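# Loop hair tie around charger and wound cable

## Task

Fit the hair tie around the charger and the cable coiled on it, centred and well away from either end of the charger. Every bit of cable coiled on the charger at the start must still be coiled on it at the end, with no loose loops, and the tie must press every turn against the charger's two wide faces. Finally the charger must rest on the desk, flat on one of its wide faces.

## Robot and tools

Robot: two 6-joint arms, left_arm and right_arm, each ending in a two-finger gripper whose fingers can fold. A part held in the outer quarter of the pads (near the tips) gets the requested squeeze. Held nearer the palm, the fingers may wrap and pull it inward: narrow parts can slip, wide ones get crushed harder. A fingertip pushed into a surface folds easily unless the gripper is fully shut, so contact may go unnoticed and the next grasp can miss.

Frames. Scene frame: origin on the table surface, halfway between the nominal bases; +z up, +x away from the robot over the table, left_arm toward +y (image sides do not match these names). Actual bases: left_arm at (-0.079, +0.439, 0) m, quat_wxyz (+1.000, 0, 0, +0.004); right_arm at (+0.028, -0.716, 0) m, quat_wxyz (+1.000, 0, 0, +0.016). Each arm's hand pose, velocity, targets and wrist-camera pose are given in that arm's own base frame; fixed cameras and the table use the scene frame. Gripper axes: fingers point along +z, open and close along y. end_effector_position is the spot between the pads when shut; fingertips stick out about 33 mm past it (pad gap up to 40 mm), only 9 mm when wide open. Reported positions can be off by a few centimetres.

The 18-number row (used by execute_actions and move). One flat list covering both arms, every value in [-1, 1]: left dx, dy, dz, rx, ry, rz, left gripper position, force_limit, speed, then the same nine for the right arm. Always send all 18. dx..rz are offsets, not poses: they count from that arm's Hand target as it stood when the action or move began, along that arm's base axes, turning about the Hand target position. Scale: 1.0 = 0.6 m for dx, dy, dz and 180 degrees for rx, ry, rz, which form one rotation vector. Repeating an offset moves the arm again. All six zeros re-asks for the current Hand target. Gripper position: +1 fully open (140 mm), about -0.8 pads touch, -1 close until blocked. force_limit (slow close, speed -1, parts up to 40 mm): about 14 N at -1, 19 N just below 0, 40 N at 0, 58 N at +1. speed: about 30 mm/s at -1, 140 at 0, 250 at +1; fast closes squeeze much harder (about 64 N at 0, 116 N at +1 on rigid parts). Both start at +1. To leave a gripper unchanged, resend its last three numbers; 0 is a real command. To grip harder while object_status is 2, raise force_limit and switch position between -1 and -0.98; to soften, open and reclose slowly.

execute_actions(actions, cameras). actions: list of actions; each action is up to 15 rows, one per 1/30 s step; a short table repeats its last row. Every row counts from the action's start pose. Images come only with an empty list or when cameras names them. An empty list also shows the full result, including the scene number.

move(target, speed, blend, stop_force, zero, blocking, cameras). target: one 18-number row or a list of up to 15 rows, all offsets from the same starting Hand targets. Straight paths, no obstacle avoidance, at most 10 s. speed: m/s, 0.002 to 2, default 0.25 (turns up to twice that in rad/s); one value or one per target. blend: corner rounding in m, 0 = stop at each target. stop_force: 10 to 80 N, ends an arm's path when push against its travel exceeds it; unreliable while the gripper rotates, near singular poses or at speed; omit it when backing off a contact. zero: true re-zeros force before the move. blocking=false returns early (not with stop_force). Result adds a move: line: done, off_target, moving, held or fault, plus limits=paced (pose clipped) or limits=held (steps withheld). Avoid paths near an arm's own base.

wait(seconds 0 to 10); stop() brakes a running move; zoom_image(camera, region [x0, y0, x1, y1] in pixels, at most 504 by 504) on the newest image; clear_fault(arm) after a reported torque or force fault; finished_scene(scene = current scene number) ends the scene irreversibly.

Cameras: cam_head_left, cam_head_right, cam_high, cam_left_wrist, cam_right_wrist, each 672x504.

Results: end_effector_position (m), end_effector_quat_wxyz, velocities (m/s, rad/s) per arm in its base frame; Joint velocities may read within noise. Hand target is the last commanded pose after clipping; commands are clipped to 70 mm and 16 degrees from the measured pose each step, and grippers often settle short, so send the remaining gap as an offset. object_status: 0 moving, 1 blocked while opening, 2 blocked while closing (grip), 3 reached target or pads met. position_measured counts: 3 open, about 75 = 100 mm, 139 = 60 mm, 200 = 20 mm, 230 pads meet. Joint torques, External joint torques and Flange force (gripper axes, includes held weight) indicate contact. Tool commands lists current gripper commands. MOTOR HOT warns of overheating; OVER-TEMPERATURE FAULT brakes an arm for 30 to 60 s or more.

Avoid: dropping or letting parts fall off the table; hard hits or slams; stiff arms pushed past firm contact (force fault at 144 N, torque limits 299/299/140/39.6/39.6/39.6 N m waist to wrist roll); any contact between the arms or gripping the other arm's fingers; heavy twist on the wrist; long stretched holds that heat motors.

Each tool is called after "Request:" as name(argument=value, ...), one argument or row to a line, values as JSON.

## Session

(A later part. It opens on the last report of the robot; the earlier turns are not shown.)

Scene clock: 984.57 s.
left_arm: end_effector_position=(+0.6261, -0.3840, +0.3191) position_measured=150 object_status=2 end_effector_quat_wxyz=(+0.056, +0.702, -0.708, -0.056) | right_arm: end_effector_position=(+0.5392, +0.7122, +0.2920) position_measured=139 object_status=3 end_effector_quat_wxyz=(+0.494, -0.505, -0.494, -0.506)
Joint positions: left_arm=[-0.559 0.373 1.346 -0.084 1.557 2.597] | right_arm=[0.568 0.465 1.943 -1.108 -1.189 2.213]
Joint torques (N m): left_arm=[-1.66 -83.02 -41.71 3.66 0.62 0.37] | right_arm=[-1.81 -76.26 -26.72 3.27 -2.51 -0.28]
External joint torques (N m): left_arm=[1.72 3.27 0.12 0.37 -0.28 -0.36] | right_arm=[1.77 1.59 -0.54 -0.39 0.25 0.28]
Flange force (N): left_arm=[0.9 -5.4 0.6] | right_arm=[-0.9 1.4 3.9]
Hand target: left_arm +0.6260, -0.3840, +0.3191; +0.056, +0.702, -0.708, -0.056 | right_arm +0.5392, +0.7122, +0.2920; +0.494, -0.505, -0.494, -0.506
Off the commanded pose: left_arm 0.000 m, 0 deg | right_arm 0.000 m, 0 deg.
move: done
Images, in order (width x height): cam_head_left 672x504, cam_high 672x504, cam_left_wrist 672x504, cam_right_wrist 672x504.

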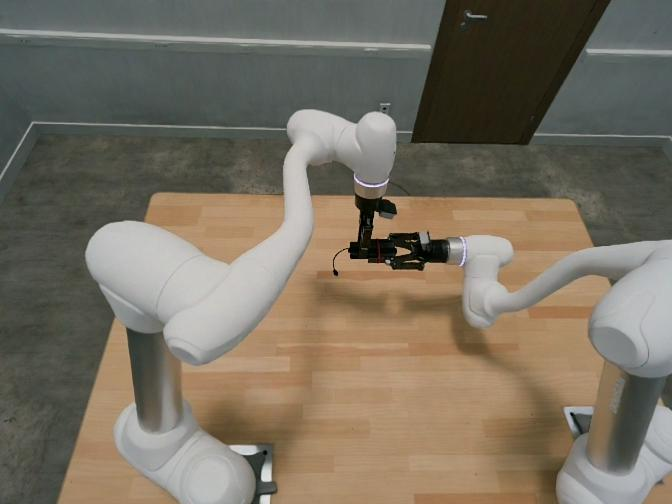

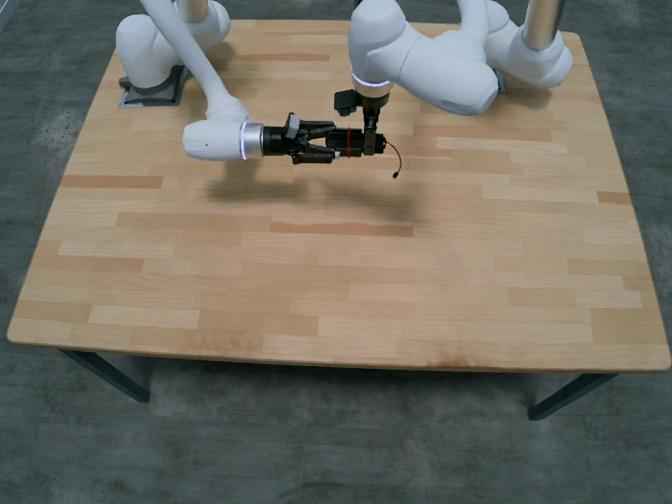

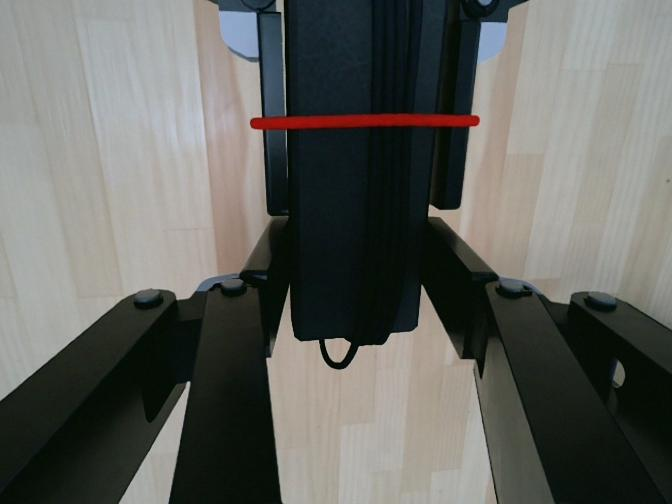

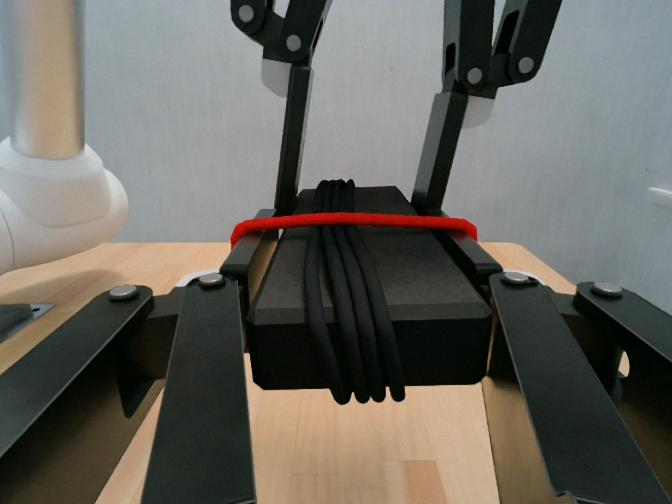

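Request:
move(
  target=[0, 0, 0, 0, 0, 0, -1, 0.6, -1, 0, 0, 0.0075, -0.0778, 0.0019, 0, -0.08, 0.5, -0.5],
  speed=0.06,
  cameras=["cam_left_wrist", "cam_right_wrist", "cam_high"],
)

Request:
zoom_image(
  camera="cam_right_wrist",
  region=[200, 100, 500, 400],
)

Request:
zoom_image(
  camera="cam_left_wrist",
  region=[220, 0, 500, 200],
)

Request:
zoom_image(
  camera="cam_high",
  region=[240, 70, 420, 200],
)

Scene clock: 1024.83 s.
left_arm: end_effector_position=(+0.6261, -0.3840, +0.3191) position_measured=150 object_status=2 end_effector_quat_wxyz=(+0.056, +0.702, -0.708, -0.056) | right_arm: end_effector_position=(+0.5392, +0.7122, +0.2965) position_measured=139 object_status=3 end_effector_quat_wxyz=(-0.430, +0.563, +0.551, +0.441)
Joint positions: left_arm=[-0.559 0.373 1.346 -0.084 1.557 2.597] | right_arm=[0.58 0.372 1.884 -1.372 -0.953 2.469]
Joint torques (N m): left_arm=[-1.36 -82.25 -40.98 3.86 0.59 0.36] | right_arm=[-2 -72.66 -31.99 3.05 -2.23 -0.18]
External joint torques (N m): left_arm=[1.31 2.39 -0.65 0.18 -0.24 -0.35] | right_arm=[1.98 2.5 0.34 -0.66 0.52 0.18]
Flange force (N): left_arm=[1.5 -5.2 -0.8] | right_arm=[-0.5 0.9 4.5]
Hand target: left_arm +0.6260, -0.3840, +0.3191; +0.056, +0.702, -0.708, -0.056 | right_arm +0.5392, +0.7122, +0.2965; -0.430, +0.563, +0.551, +0.441
Off the commanded pose: left_arm 0.000 m, 0 deg | right_arm 0.000 m, 0 deg.
move: done
Images, in order (width x height): cam_high 672x504, cam_left_wrist 672x504, cam_right_wrist 672x504.

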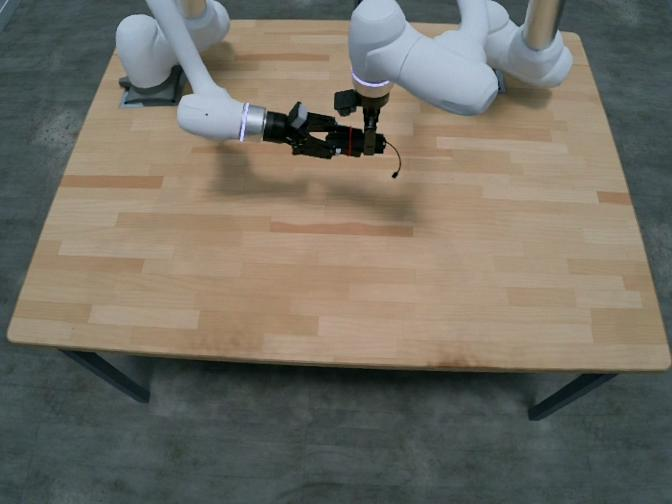

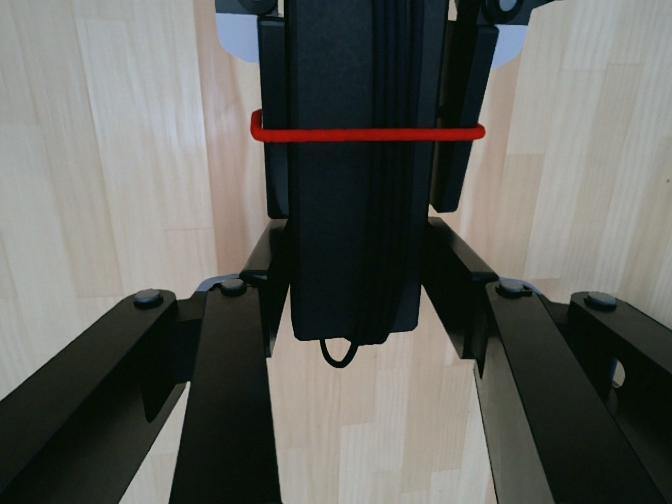

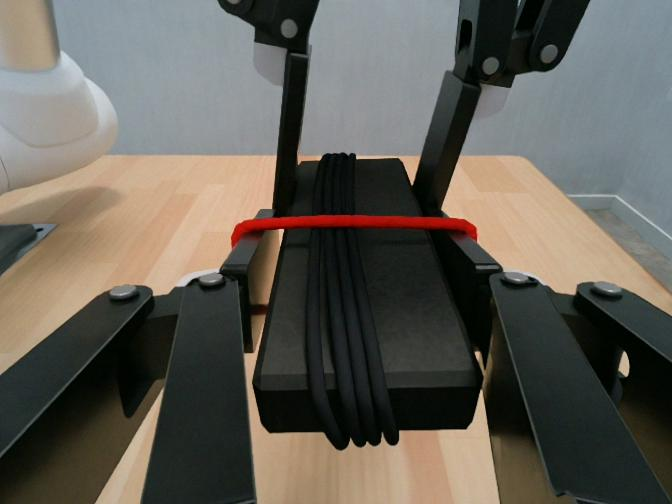

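Scaled by 1.680.

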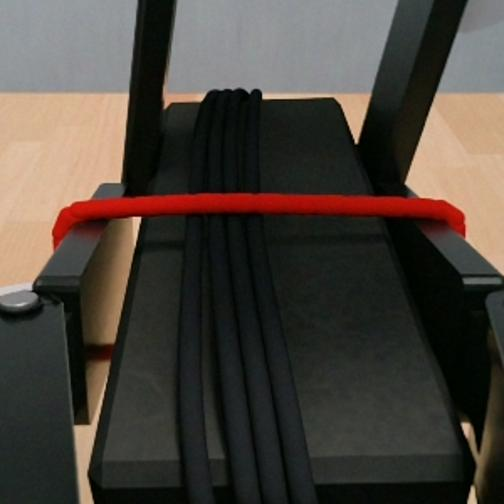

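Scaled by 1.800.

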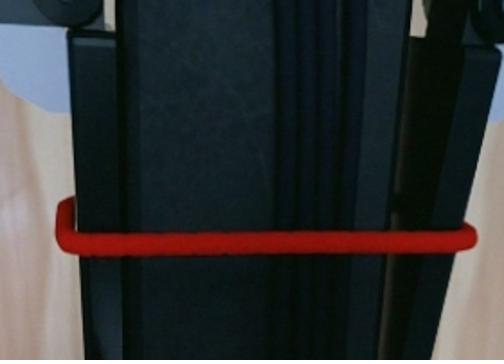

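Scaled by 2.800.

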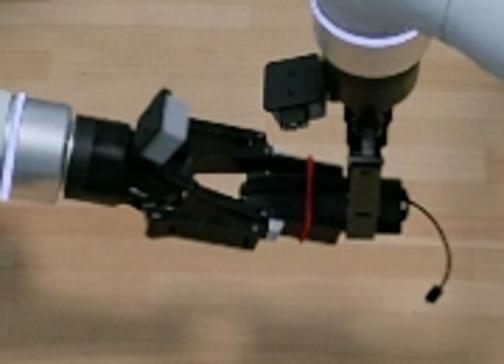

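Request:
move(
  target=[0, 0, -0.25, 0, 0, 0, -1, 0.6, -1, 0, 0, -0.25, 0, 0, 0, -0.08, 0.5, -0.5],
  speed=0.06,
  cameras=["all"],
)

Request:
zoom_image(
  camera="cam_head_left",
  region=[310, 190, 610, 400],
)

Request:
zoom_image(
  camera="cam_high",
  region=[100, 50, 420, 230],
)

Scene clock: 1038.23 s.
left_arm: end_effector_position=(+0.6261, -0.3841, +0.1692) position_measured=150 object_status=2 end_effector_quat_wxyz=(+0.056, +0.702, -0.708, -0.056) | right_arm: end_effector_position=(+0.5392, +0.7122, +0.1465) position_measured=139 object_status=3 end_effector_quat_wxyz=(-0.430, +0.563, +0.551, +0.441)
Joint positions: left_arm=[-0.559 0.439 1.529 -0.087 1.309 2.618] | right_arm=[0.58 0.559 1.952 -1.209 -1.024 2.175]
Joint torques (N m): left_arm=[-1.27 -85.44 -37.95 3.51 0.65 0.31] | right_arm=[-2.14 -82.32 -23.71 2.88 -2.85 -0.35]
External joint torques (N m): left_arm=[1.38 2.33 -0.7 0.25 -0.3 -0.31] | right_arm=[2.13 3.48 0.42 -0.64 0.61 0.35]
Flange force (N): left_arm=[1.2 -5.1 0.4] | right_arm=[-2.2 1.4 5.2]
Hand target: left_arm +0.6260, -0.3840, +0.1691; +0.056, +0.702, -0.708, -0.056 | right_arm +0.5392, +0.7122, +0.1465; -0.430, +0.563, +0.551, +0.441
Off the commanded pose: left_arm 0.000 m, 0 deg | right_arm 0.000 m, 0 deg.
move: done

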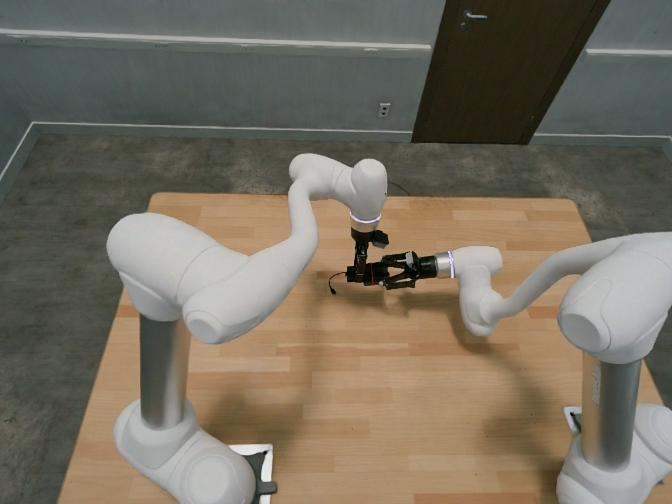

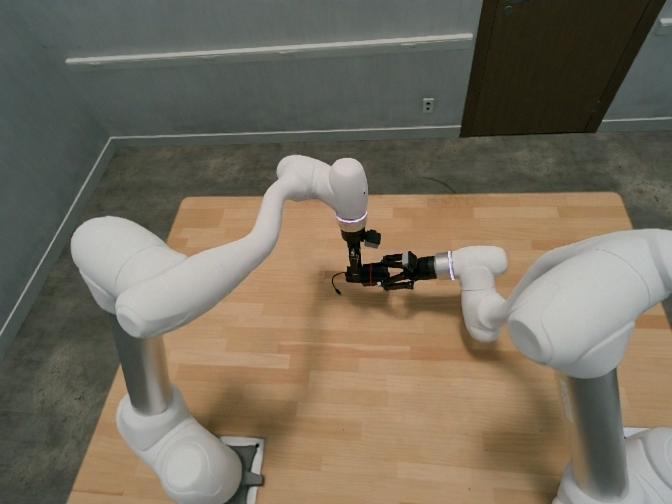

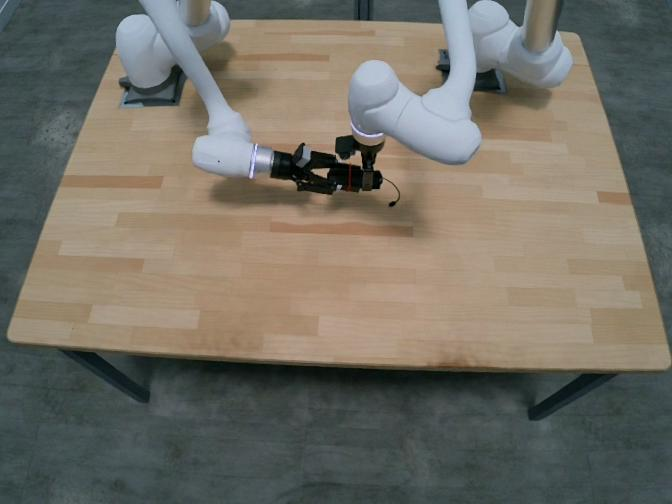

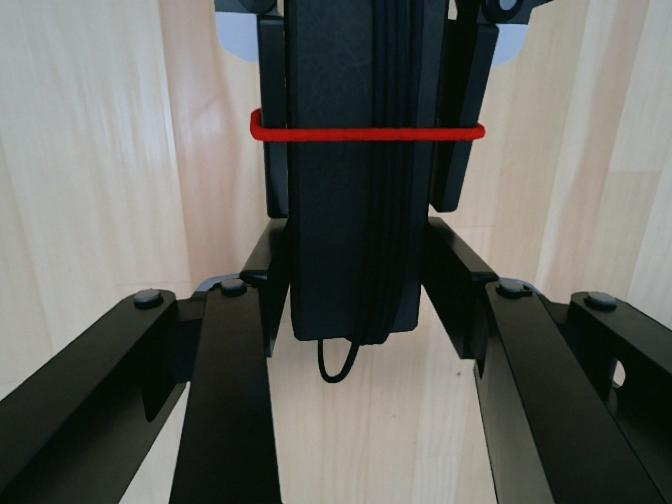

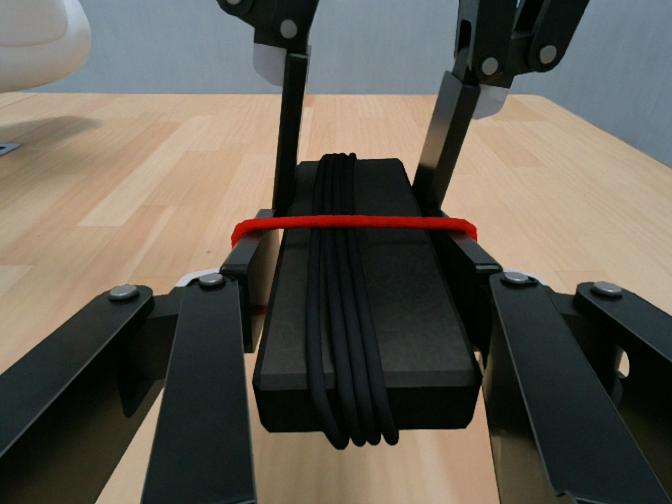

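Scaled by 1.680.

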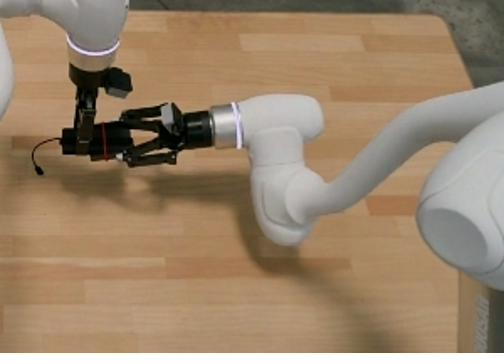

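Scaled by 1.575.

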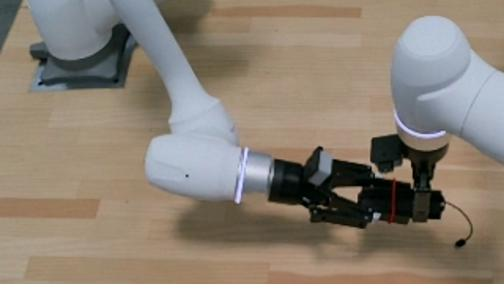

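Request:
move(
  target=[
    [0,0,0,0,0,-0.0667,-1,0.6,-1, -0.0159,0.0043,0,0,0,-0.0667,-0.08,0.5,-0.5],
    [0,0,0,0,0,-0.1333,-1,0.6,-1, -0.0306,0.0119,0,0,0,-0.1333,-0.08,0.5,-0.5],
    [0,0,0,0,0,-0.2,-1,0.6,-1, -0.0434,0.0223,0,0,0,-0.2,-0.08,0.5,-0.5],
  ],
  speed=0.1,
  cameras=["all"],
)

Request:
zoom_image(
  camera="cam_left_wrist",
  region=[220, 0, 500, 200],
)

Request:
zoom_image(
  camera="cam_head_left",
  region=[310, 190, 610, 400],
)

Scene clock: 1051.27 s.
left_arm: end_effector_position=(+0.6260, -0.3840, +0.1690) position_measured=150 object_status=2 end_effector_quat_wxyz=(-0.036, -0.449, +0.890, +0.070) | right_arm: end_effector_position=(+0.5132, +0.7255, +0.1465) position_measured=139 object_status=3 end_effector_quat_wxyz=(-0.273, +0.706, +0.350, +0.552)
Joint positions: left_arm=[-0.599 0.45 1.513 0.005 1.337 3.177] | right_arm=[0.915 0.466 2.137 -0.006 -0.788 1.574]
Joint torques (N m): left_arm=[-1.6 -86.55 -38.04 3.85 0.87 0.32] | right_arm=[-2.32 -75.12 -25.07 2.76 -3.45 -0.33]
External joint torques (N m): left_arm=[1.92 2.1 -0.79 0.17 -0.43 -0.31] | right_arm=[2.2 3.55 0.52 -0.5 0.72 0.33]
Flange force (N): left_arm=[-2.5 -4.6 0.5] | right_arm=[-3.7 -2.4 4.2]
Hand target: left_arm +0.6260, -0.3840, +0.1691; -0.036, -0.449, +0.890, +0.070 | right_arm +0.5132, +0.7256, +0.1465; -0.273, +0.706, +0.350, +0.552
Off the commanded pose: left_arm 0.000 m, 0 deg | right_arm 0.000 m, 0 deg.
move: done

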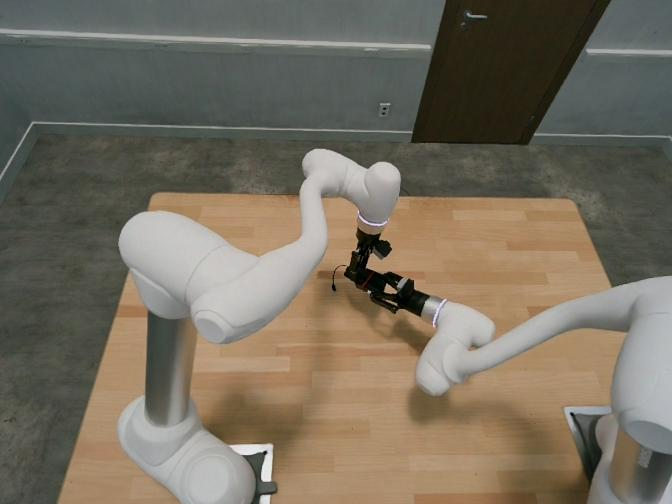

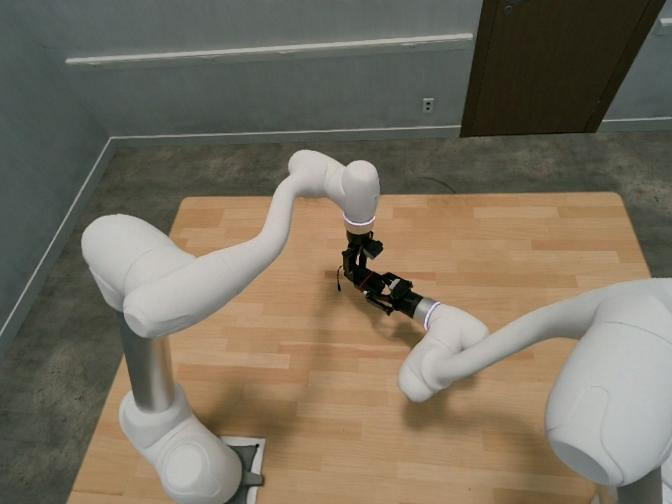

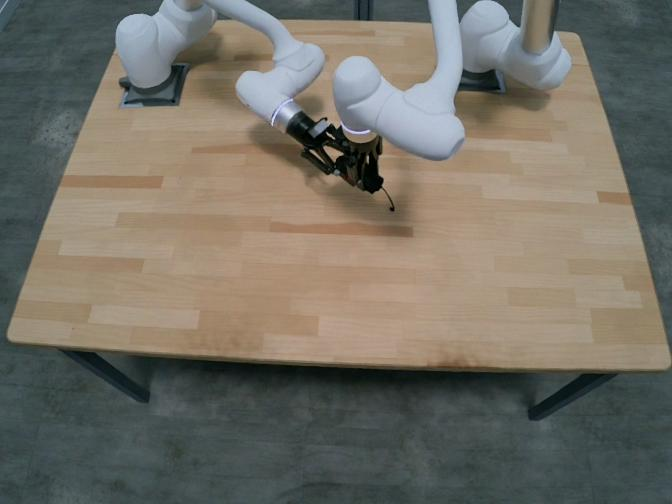

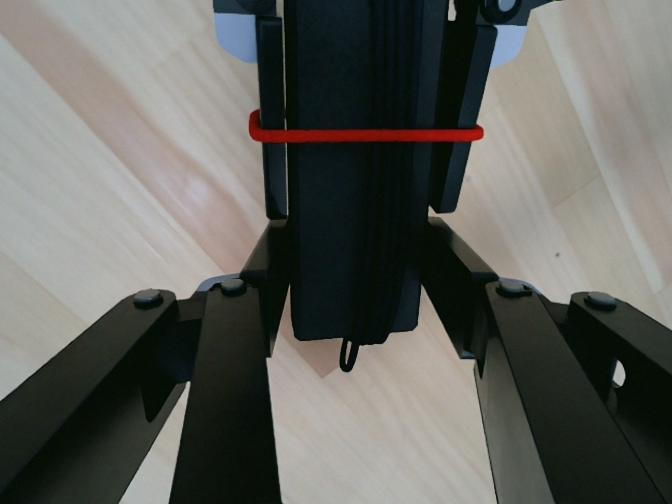

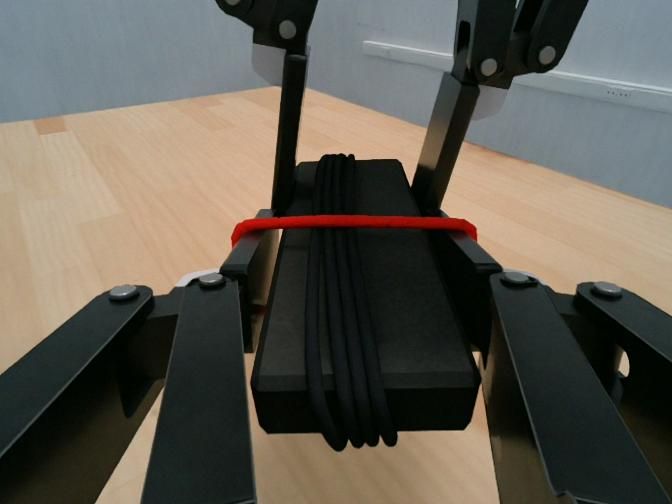

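Scaled by 1.800.

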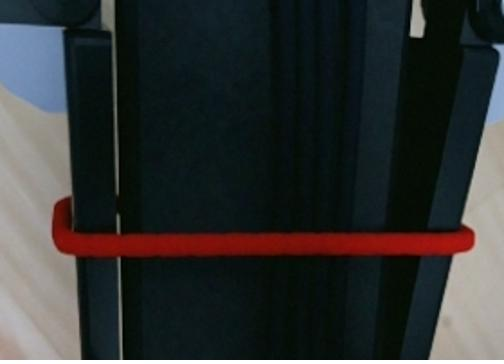

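Scaled by 1.680.

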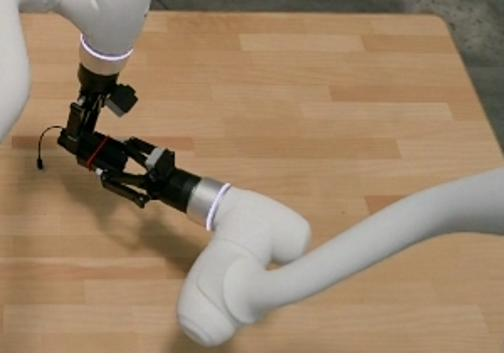

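Request:
move(
  target=[
    [0,0,-0.0833,0,0,0,-1,0.6,-1, 0,0,-0.0833,0,0,0,-0.08,0.5,-0.5],
    [-0.0595,-0.0803,-0.1955,0,0,0,-1,0.6,-1, -0.0615,-0.079,-0.1955,0,0,0,-0.08,0.5,-0.5],
  ],
  speed=[0.06, 0.04],
  blend=0.01,
  cameras=["all"],
)

Request:
zoom_image(
  camera="cam_left_wrist",
  region=[220, 0, 500, 200],
)

Request:
zoom_image(
  camera="cam_head_left",
  region=[310, 190, 610, 400],
)

Request:
zoom_image(
  camera="cam_left_wrist",
  region=[250, 250, 500, 450],
)

Scene clock: 1062.37 s.
left_arm: end_effector_position=(+0.5904, -0.4322, +0.0518) position_measured=150 object_status=2 end_effector_quat_wxyz=(-0.036, -0.449, +0.890, +0.070) | right_arm: end_effector_position=(+0.4763, +0.6782, +0.0292) position_measured=139 object_status=3 end_effector_quat_wxyz=(-0.273, +0.706, +0.350, +0.552)
Joint positions: left_arm=[-0.676 0.534 1.616 -0.008 1.149 3.106] | right_arm=[0.915 0.636 2.258 -0.004 -1.079 1.572]
Joint torques (N m): left_arm=[-1.34 -90.49 -34.15 3.4 0.81 0.39] | right_arm=[-2.46 -78.54 -13.79 1.57 -3.49 -0.33]
External joint torques (N m): left_arm=[0.99 2.33 -0.9 0.18 -0.38 -0.38] | right_arm=[2.55 3.25 0.78 -0.52 0.77 0.33]
Flange force (N): left_arm=[-0.9 -5.1 1.3] | right_arm=[-4.6 -3.8 2.4]
Hand target: left_arm +0.5903, -0.4322, +0.0518; -0.036, -0.449, +0.890, +0.070 | right_arm +0.4763, +0.6782, +0.0292; -0.273, +0.706, +0.350, +0.552
Off the commanded pose: left_arm 0.000 m, 0 deg | right_arm 0.000 m, 0 deg.
move: done

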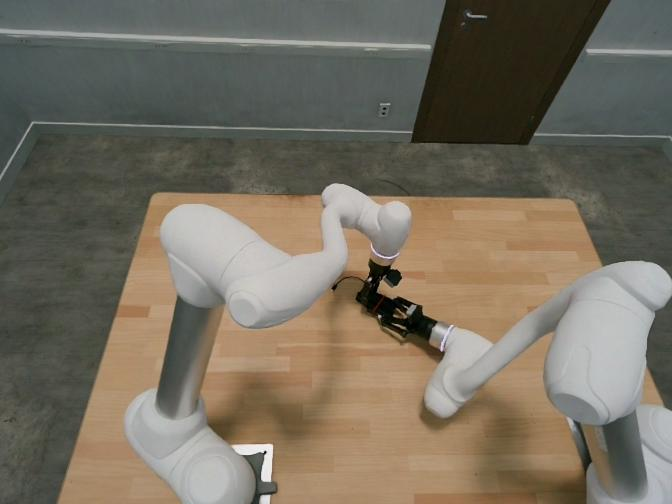

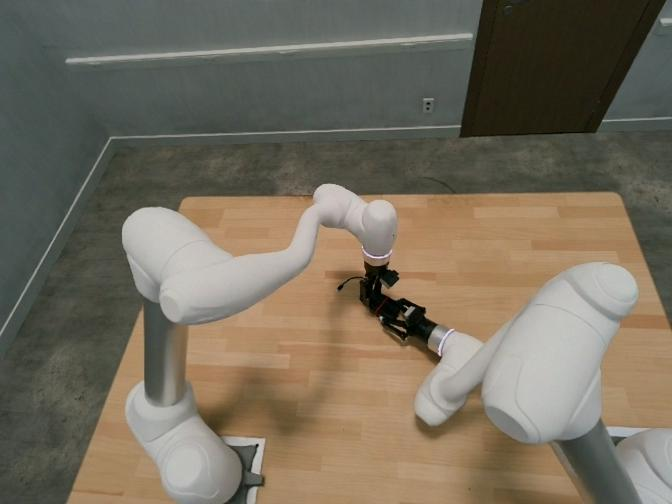

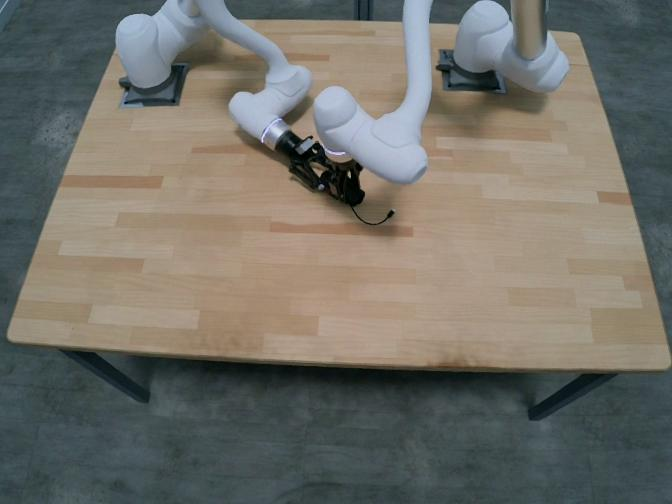

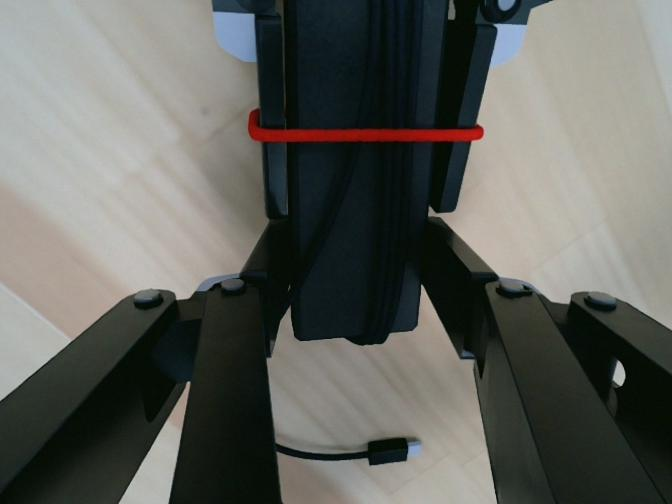

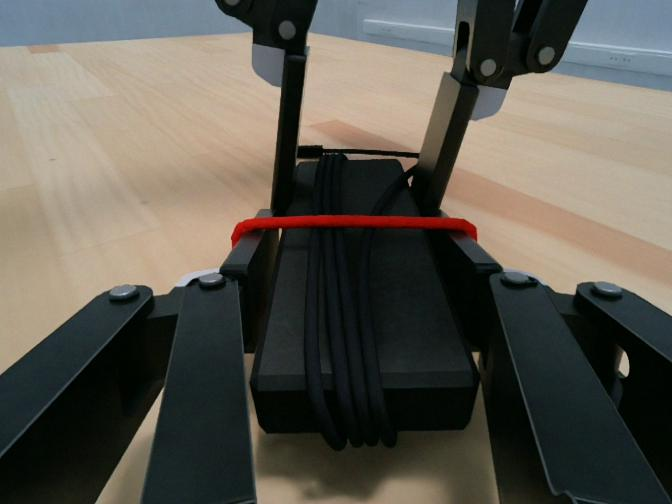

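Scaled by 1.800.

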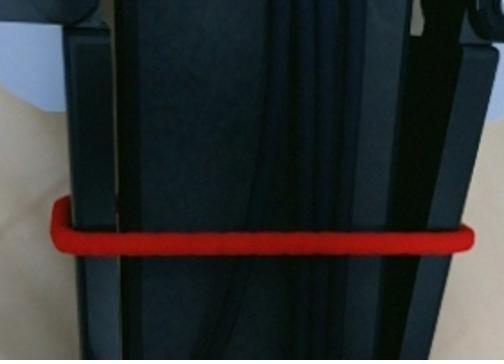

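Scaled by 1.680.

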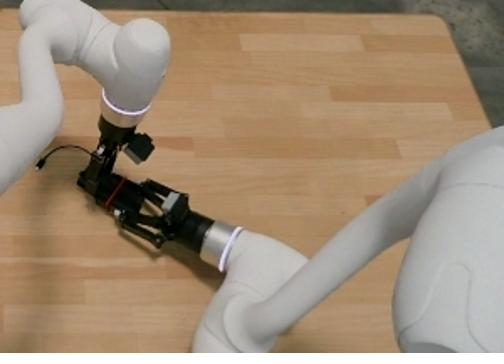

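Scaled by 2.016.

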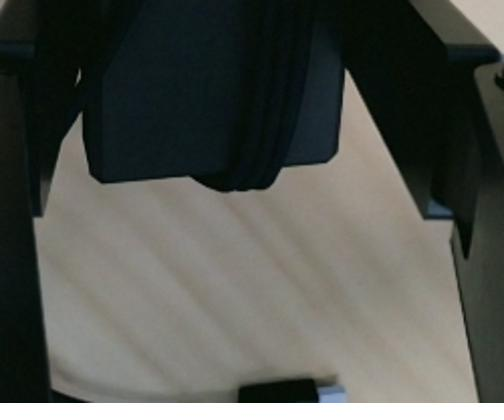

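Request:
move(
  target=[0,0,-0.0125,0,0,0,-1,0.6,-1, 0,0,-0.0115,0,0,0,-0.08,0.5,-0.5],
  speed=0.005,
  stop_force=10,
  cameras=["cam_left_wrist", "cam_right_wrist"],
)

Scene clock: 1068.10 s.
left_arm: end_effector_position=(+0.5903, -0.4322, +0.0443) position_measured=150 object_status=2 end_effector_quat_wxyz=(-0.036, -0.449, +0.890, +0.070) | right_arm: end_effector_position=(+0.4763, +0.6782, +0.0223) position_measured=139 object_status=3 end_effector_quat_wxyz=(-0.273, +0.706, +0.350, +0.552)
Joint positions: left_arm=[-0.676 0.541 1.621 -0.008 1.138 3.106] | right_arm=[0.915 0.65 2.257 -0.004 -1.092 1.572]
Joint torques (N m): left_arm=[-1.54 -88.32 -32.67 3.4 0.46 0.29] | right_arm=[-2.11 -79.53 -13.33 1.45 -3.44 -0.3]
External joint torques (N m): left_arm=[1.69 -0.51 -2.15 0.17 -0.02 -0.29] | right_arm=[2.09 3.28 0.62 -0.42 0.7 0.3]
Flange force (N): left_arm=[-1.9 -3.9 -2.4] | right_arm=[-4.7 -3.2 2.6]
Hand target: left_arm +0.5903, -0.4322, +0.0443; -0.036, -0.449, +0.890, +0.070 | right_arm +0.4763, +0.6782, +0.0223; -0.273, +0.706, +0.350, +0.552
Off the commanded pose: left_arm 0.000 m, 0 deg | right_arm 0.000 m, 0 deg.
move: done
Images, in order (width x height): cam_left_wrist 672x504, cam_right_wrist 672x504.

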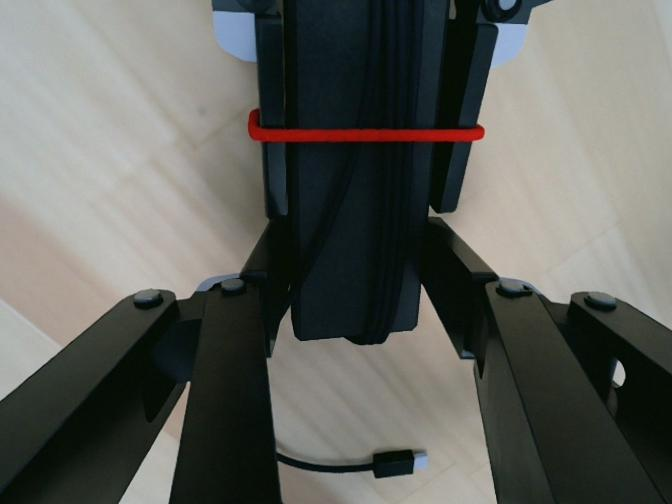

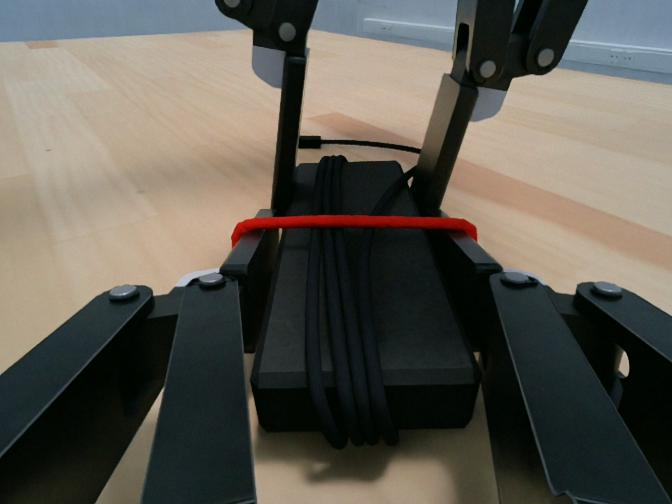

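Request:
move(
  target=[0,0,0,0,0,0,0.2,0.0,-1, 0,0,0,0,0,0,-0.08,0.5,-0.5],
  cameras=["cam_left_wrist", "cam_right_wrist"],
)

Request:
zoom_image(
  camera="cam_left_wrist",
  region=[220, 0, 500, 400],
)

Scene clock: 1084.60 s.
left_arm: end_effector_position=(+0.5903, -0.4322, +0.0443) position_measured=104 object_status=0 end_effector_quat_wxyz=(-0.036, -0.449, +0.890, +0.070) | right_arm: end_effector_position=(+0.4763, +0.6782, +0.0223) position_measured=139 object_status=3 end_effector_quat_wxyz=(-0.273, +0.706, +0.350, +0.552)
Joint positions: left_arm=[-0.676 0.541 1.621 -0.008 1.138 3.106] | right_arm=[0.915 0.65 2.257 -0.004 -1.092 1.572]
Joint torques (N m): left_arm=[-1.34 -89.81 -33.4 3.46 0.69 0.33] | right_arm=[-2.21 -79.45 -13.09 1.47 -3.43 -0.31]
External joint torques (N m): left_arm=[1.42 1.08 -1.41 0.1 -0.26 -0.32] | right_arm=[2.28 3.34 0.46 -0.45 0.7 0.31]
Flange force (N): left_arm=[-1.5 -4.5 -0.2] | right_arm=[-4.8 -3.5 3.0]
Hand target: left_arm +0.5903, -0.4322, +0.0443; -0.036, -0.449, +0.890, +0.070 | right_arm +0.4763, +0.6782, +0.0223; -0.273, +0.706, +0.350, +0.552
Off the commanded pose: left_arm 0.000 m, 0 deg | right_arm 0.000 m, 0 deg.
move: done
Images, in order (width x height): cam_left_wrist 672x504, cam_right_wrist 672x504.

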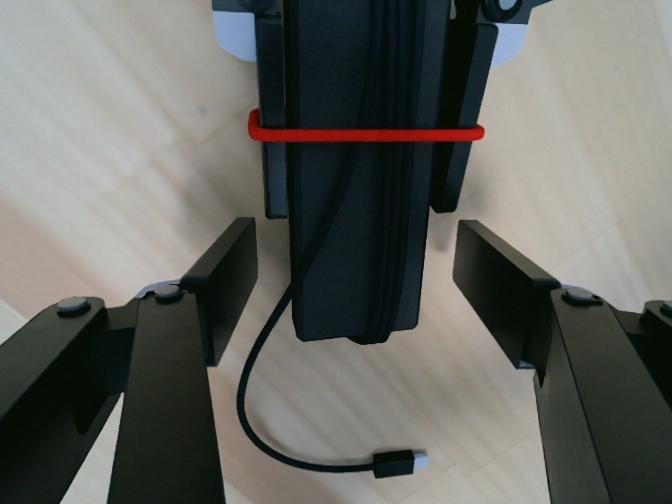

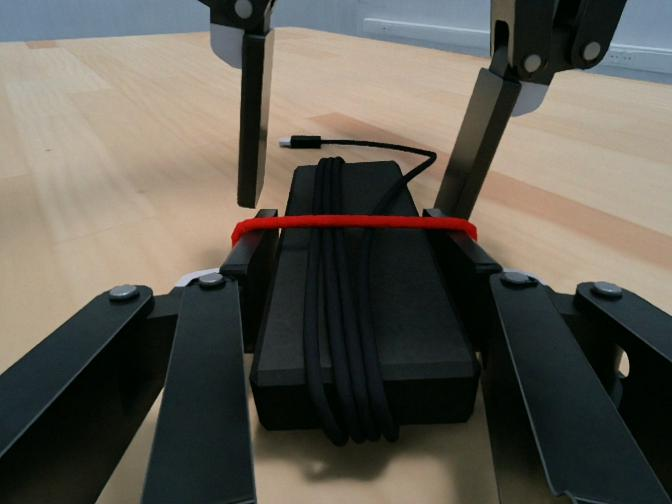

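Scaled by 1.260.

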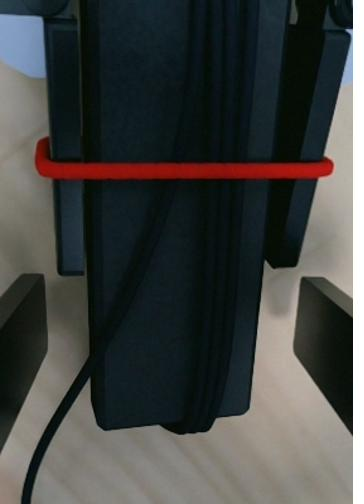

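Request:
move(
  target=[
    [0,0,0.08,0,0,0,0.2,0.0,-1, 0,0,0,0,0,0,-0.08,0.5,-0.5],
    [0,0,0.22,-0.0291,-0.0407,0,0.2,0.0,-1, 0,0,0,0,0,0,-0.08,0.5,-0.5],
  ],
  speed=[0.06,0.12],
  blend=0.02,
  cameras=["cam_left_wrist"],
)

Request:
move(
  target=[0,0,0,0,0,0.5,-0.79,0.0,0, 0,0,0,0,0,0,-0.08,0.5,-0.5],
  speed=0.25,
)

Request:
move(
  target=[-0.0617,-0.054,0,0,0,0.5,-0.79,0.0,0, 0,0,0,0,0,0,-0.08,0.5,-0.5],
  speed=0.25,
  cameras=["cam_left_wrist", "cam_right_wrist", "cam_high"],
)

Scene clock: 1097.73 s.
left_arm: end_effector_position=(+0.5903, -0.4322, +0.1762) position_measured=104 object_status=3 end_effector_quat_wxyz=(+0.000, -0.451, +0.893, +0.001) | right_arm: end_effector_position=(+0.4763, +0.6782, +0.0223) position_measured=139 object_status=3 end_effector_quat_wxyz=(-0.273, +0.706, +0.350, +0.552)
Joint positions: left_arm=[-0.68 0.361 1.622 0.001 1.16 3.098] | right_arm=[0.915 0.65 2.257 -0.004 -1.092 1.572]
Joint torques (N m): left_arm=[-1.4 -77.35 -37.59 3.87 0.22 0.35] | right_arm=[-2.08 -79.32 -13.16 1.48 -3.47 -0.3]
External joint torques (N m): left_arm=[1.53 1.54 -1.28 0.08 -0.23 -0.35] | right_arm=[2.18 3.29 0.56 -0.47 0.74 0.3]
Flange force (N): left_arm=[-1.6 -4.9 0.1] | right_arm=[-4.7 -3.2 2.8]
Hand target: left_arm +0.5903, -0.4322, +0.1763; +0.000, -0.451, +0.893, +0.001 | right_arm +0.4763, +0.6782, +0.0223; -0.273, +0.706, +0.350, +0.552
Off the commanded pose: left_arm 0.000 m, 0 deg | right_arm 0.000 m, 0 deg.
move: done
Images, in order (width x height): cam_left_wrist 672x504.

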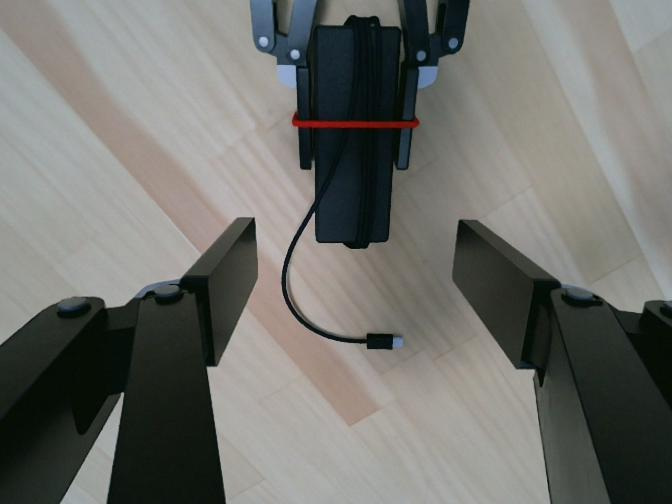

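Scene clock: 1101.30 s.
left_arm: end_effector_position=(+0.5904, -0.4322, +0.1762) position_measured=228 object_status=3 end_effector_quat_wxyz=(+0.000, +0.950, -0.313, -0.001) | right_arm: end_effector_position=(+0.4763, +0.6782, +0.0223) position_measured=139 object_status=3 end_effector_quat_wxyz=(-0.273, +0.706, +0.350, +0.552)
Joint positions: left_arm=[-0.679 0.361 1.622 -0.001 1.16 1.529] | right_arm=[0.915 0.65 2.257 -0.004 -1.092 1.572]
Joint torques (N m): left_arm=[-2.29 -77.2 -37.42 3.78 0.21 0.35] | right_arm=[-2.21 -79.37 -13.22 1.45 -3.46 -0.28]
External joint torques (N m): left_arm=[1.77 1.44 -1.5 0.19 -0.26 -0.35] | right_arm=[2.17 3.2 0.65 -0.43 0.73 0.28]
Flange force (N): left_arm=[5.2 -2.0 -0.2] | right_arm=[-4.5 -3.3 2.5]
Hand target: left_arm +0.5903, -0.4322, +0.1763; +0.000, +0.950, -0.313, -0.001 | right_arm +0.4763, +0.6782, +0.0223; -0.273, +0.706, +0.350, +0.552
Off the commanded pose: left_arm 0.000 m, 0 deg | right_arm 0.000 m, 0 deg.
move: done

Scene clock: 1104.87 s.
left_arm: end_effector_position=(+0.5533, -0.4646, +0.1763) position_measured=228 object_status=3 end_effector_quat_wxyz=(+0.001, +0.893, +0.451, +0.000) | right_arm: end_effector_position=(+0.4763, +0.6782, +0.0223) position_measured=139 object_status=3 end_effector_quat_wxyz=(-0.273, +0.706, +0.350, +0.552)
Joint positions: left_arm=[-0.746 0.346 1.642 -0.001 1.152 -0.109] | right_arm=[0.915 0.65 2.257 -0.004 -1.092 1.572]
Joint torques (N m): left_arm=[-1.21 -75.47 -37.53 3.95 0.21 0.32] | right_arm=[-2.35 -79.35 -13.35 1.46 -3.43 -0.29]
External joint torques (N m): left_arm=[1.28 0.98 -1.29 0.08 -0.21 -0.32] | right_arm=[2.31 3.33 0.75 -0.44 0.7 0.29]
Flange force (N): left_arm=[1.1 4.2 -0.3] | right_arm=[-4.9 -3.5 2.4]
Hand target: left_arm +0.5533, -0.4646, +0.1763; +0.001, +0.893, +0.451, +0.000 | right_arm +0.4763, +0.6782, +0.0223; -0.273, +0.706, +0.350, +0.552
Off the commanded pose: left_arm 0.000 m, 0 deg | right_arm 0.000 m, 0 deg.
move: done
Images, in order (width x height): cam_high 672x504, cam_left_wrist 672x504, cam_right_wrist 672x504.

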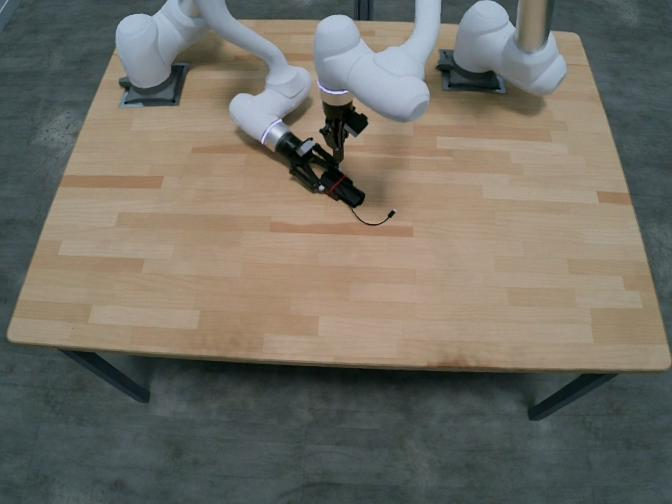

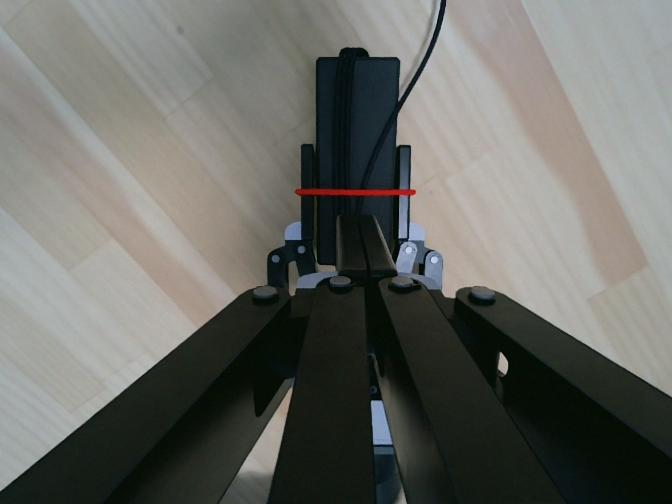

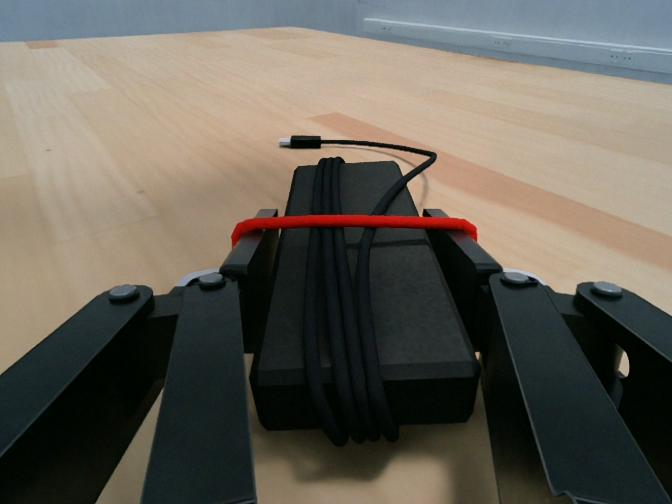

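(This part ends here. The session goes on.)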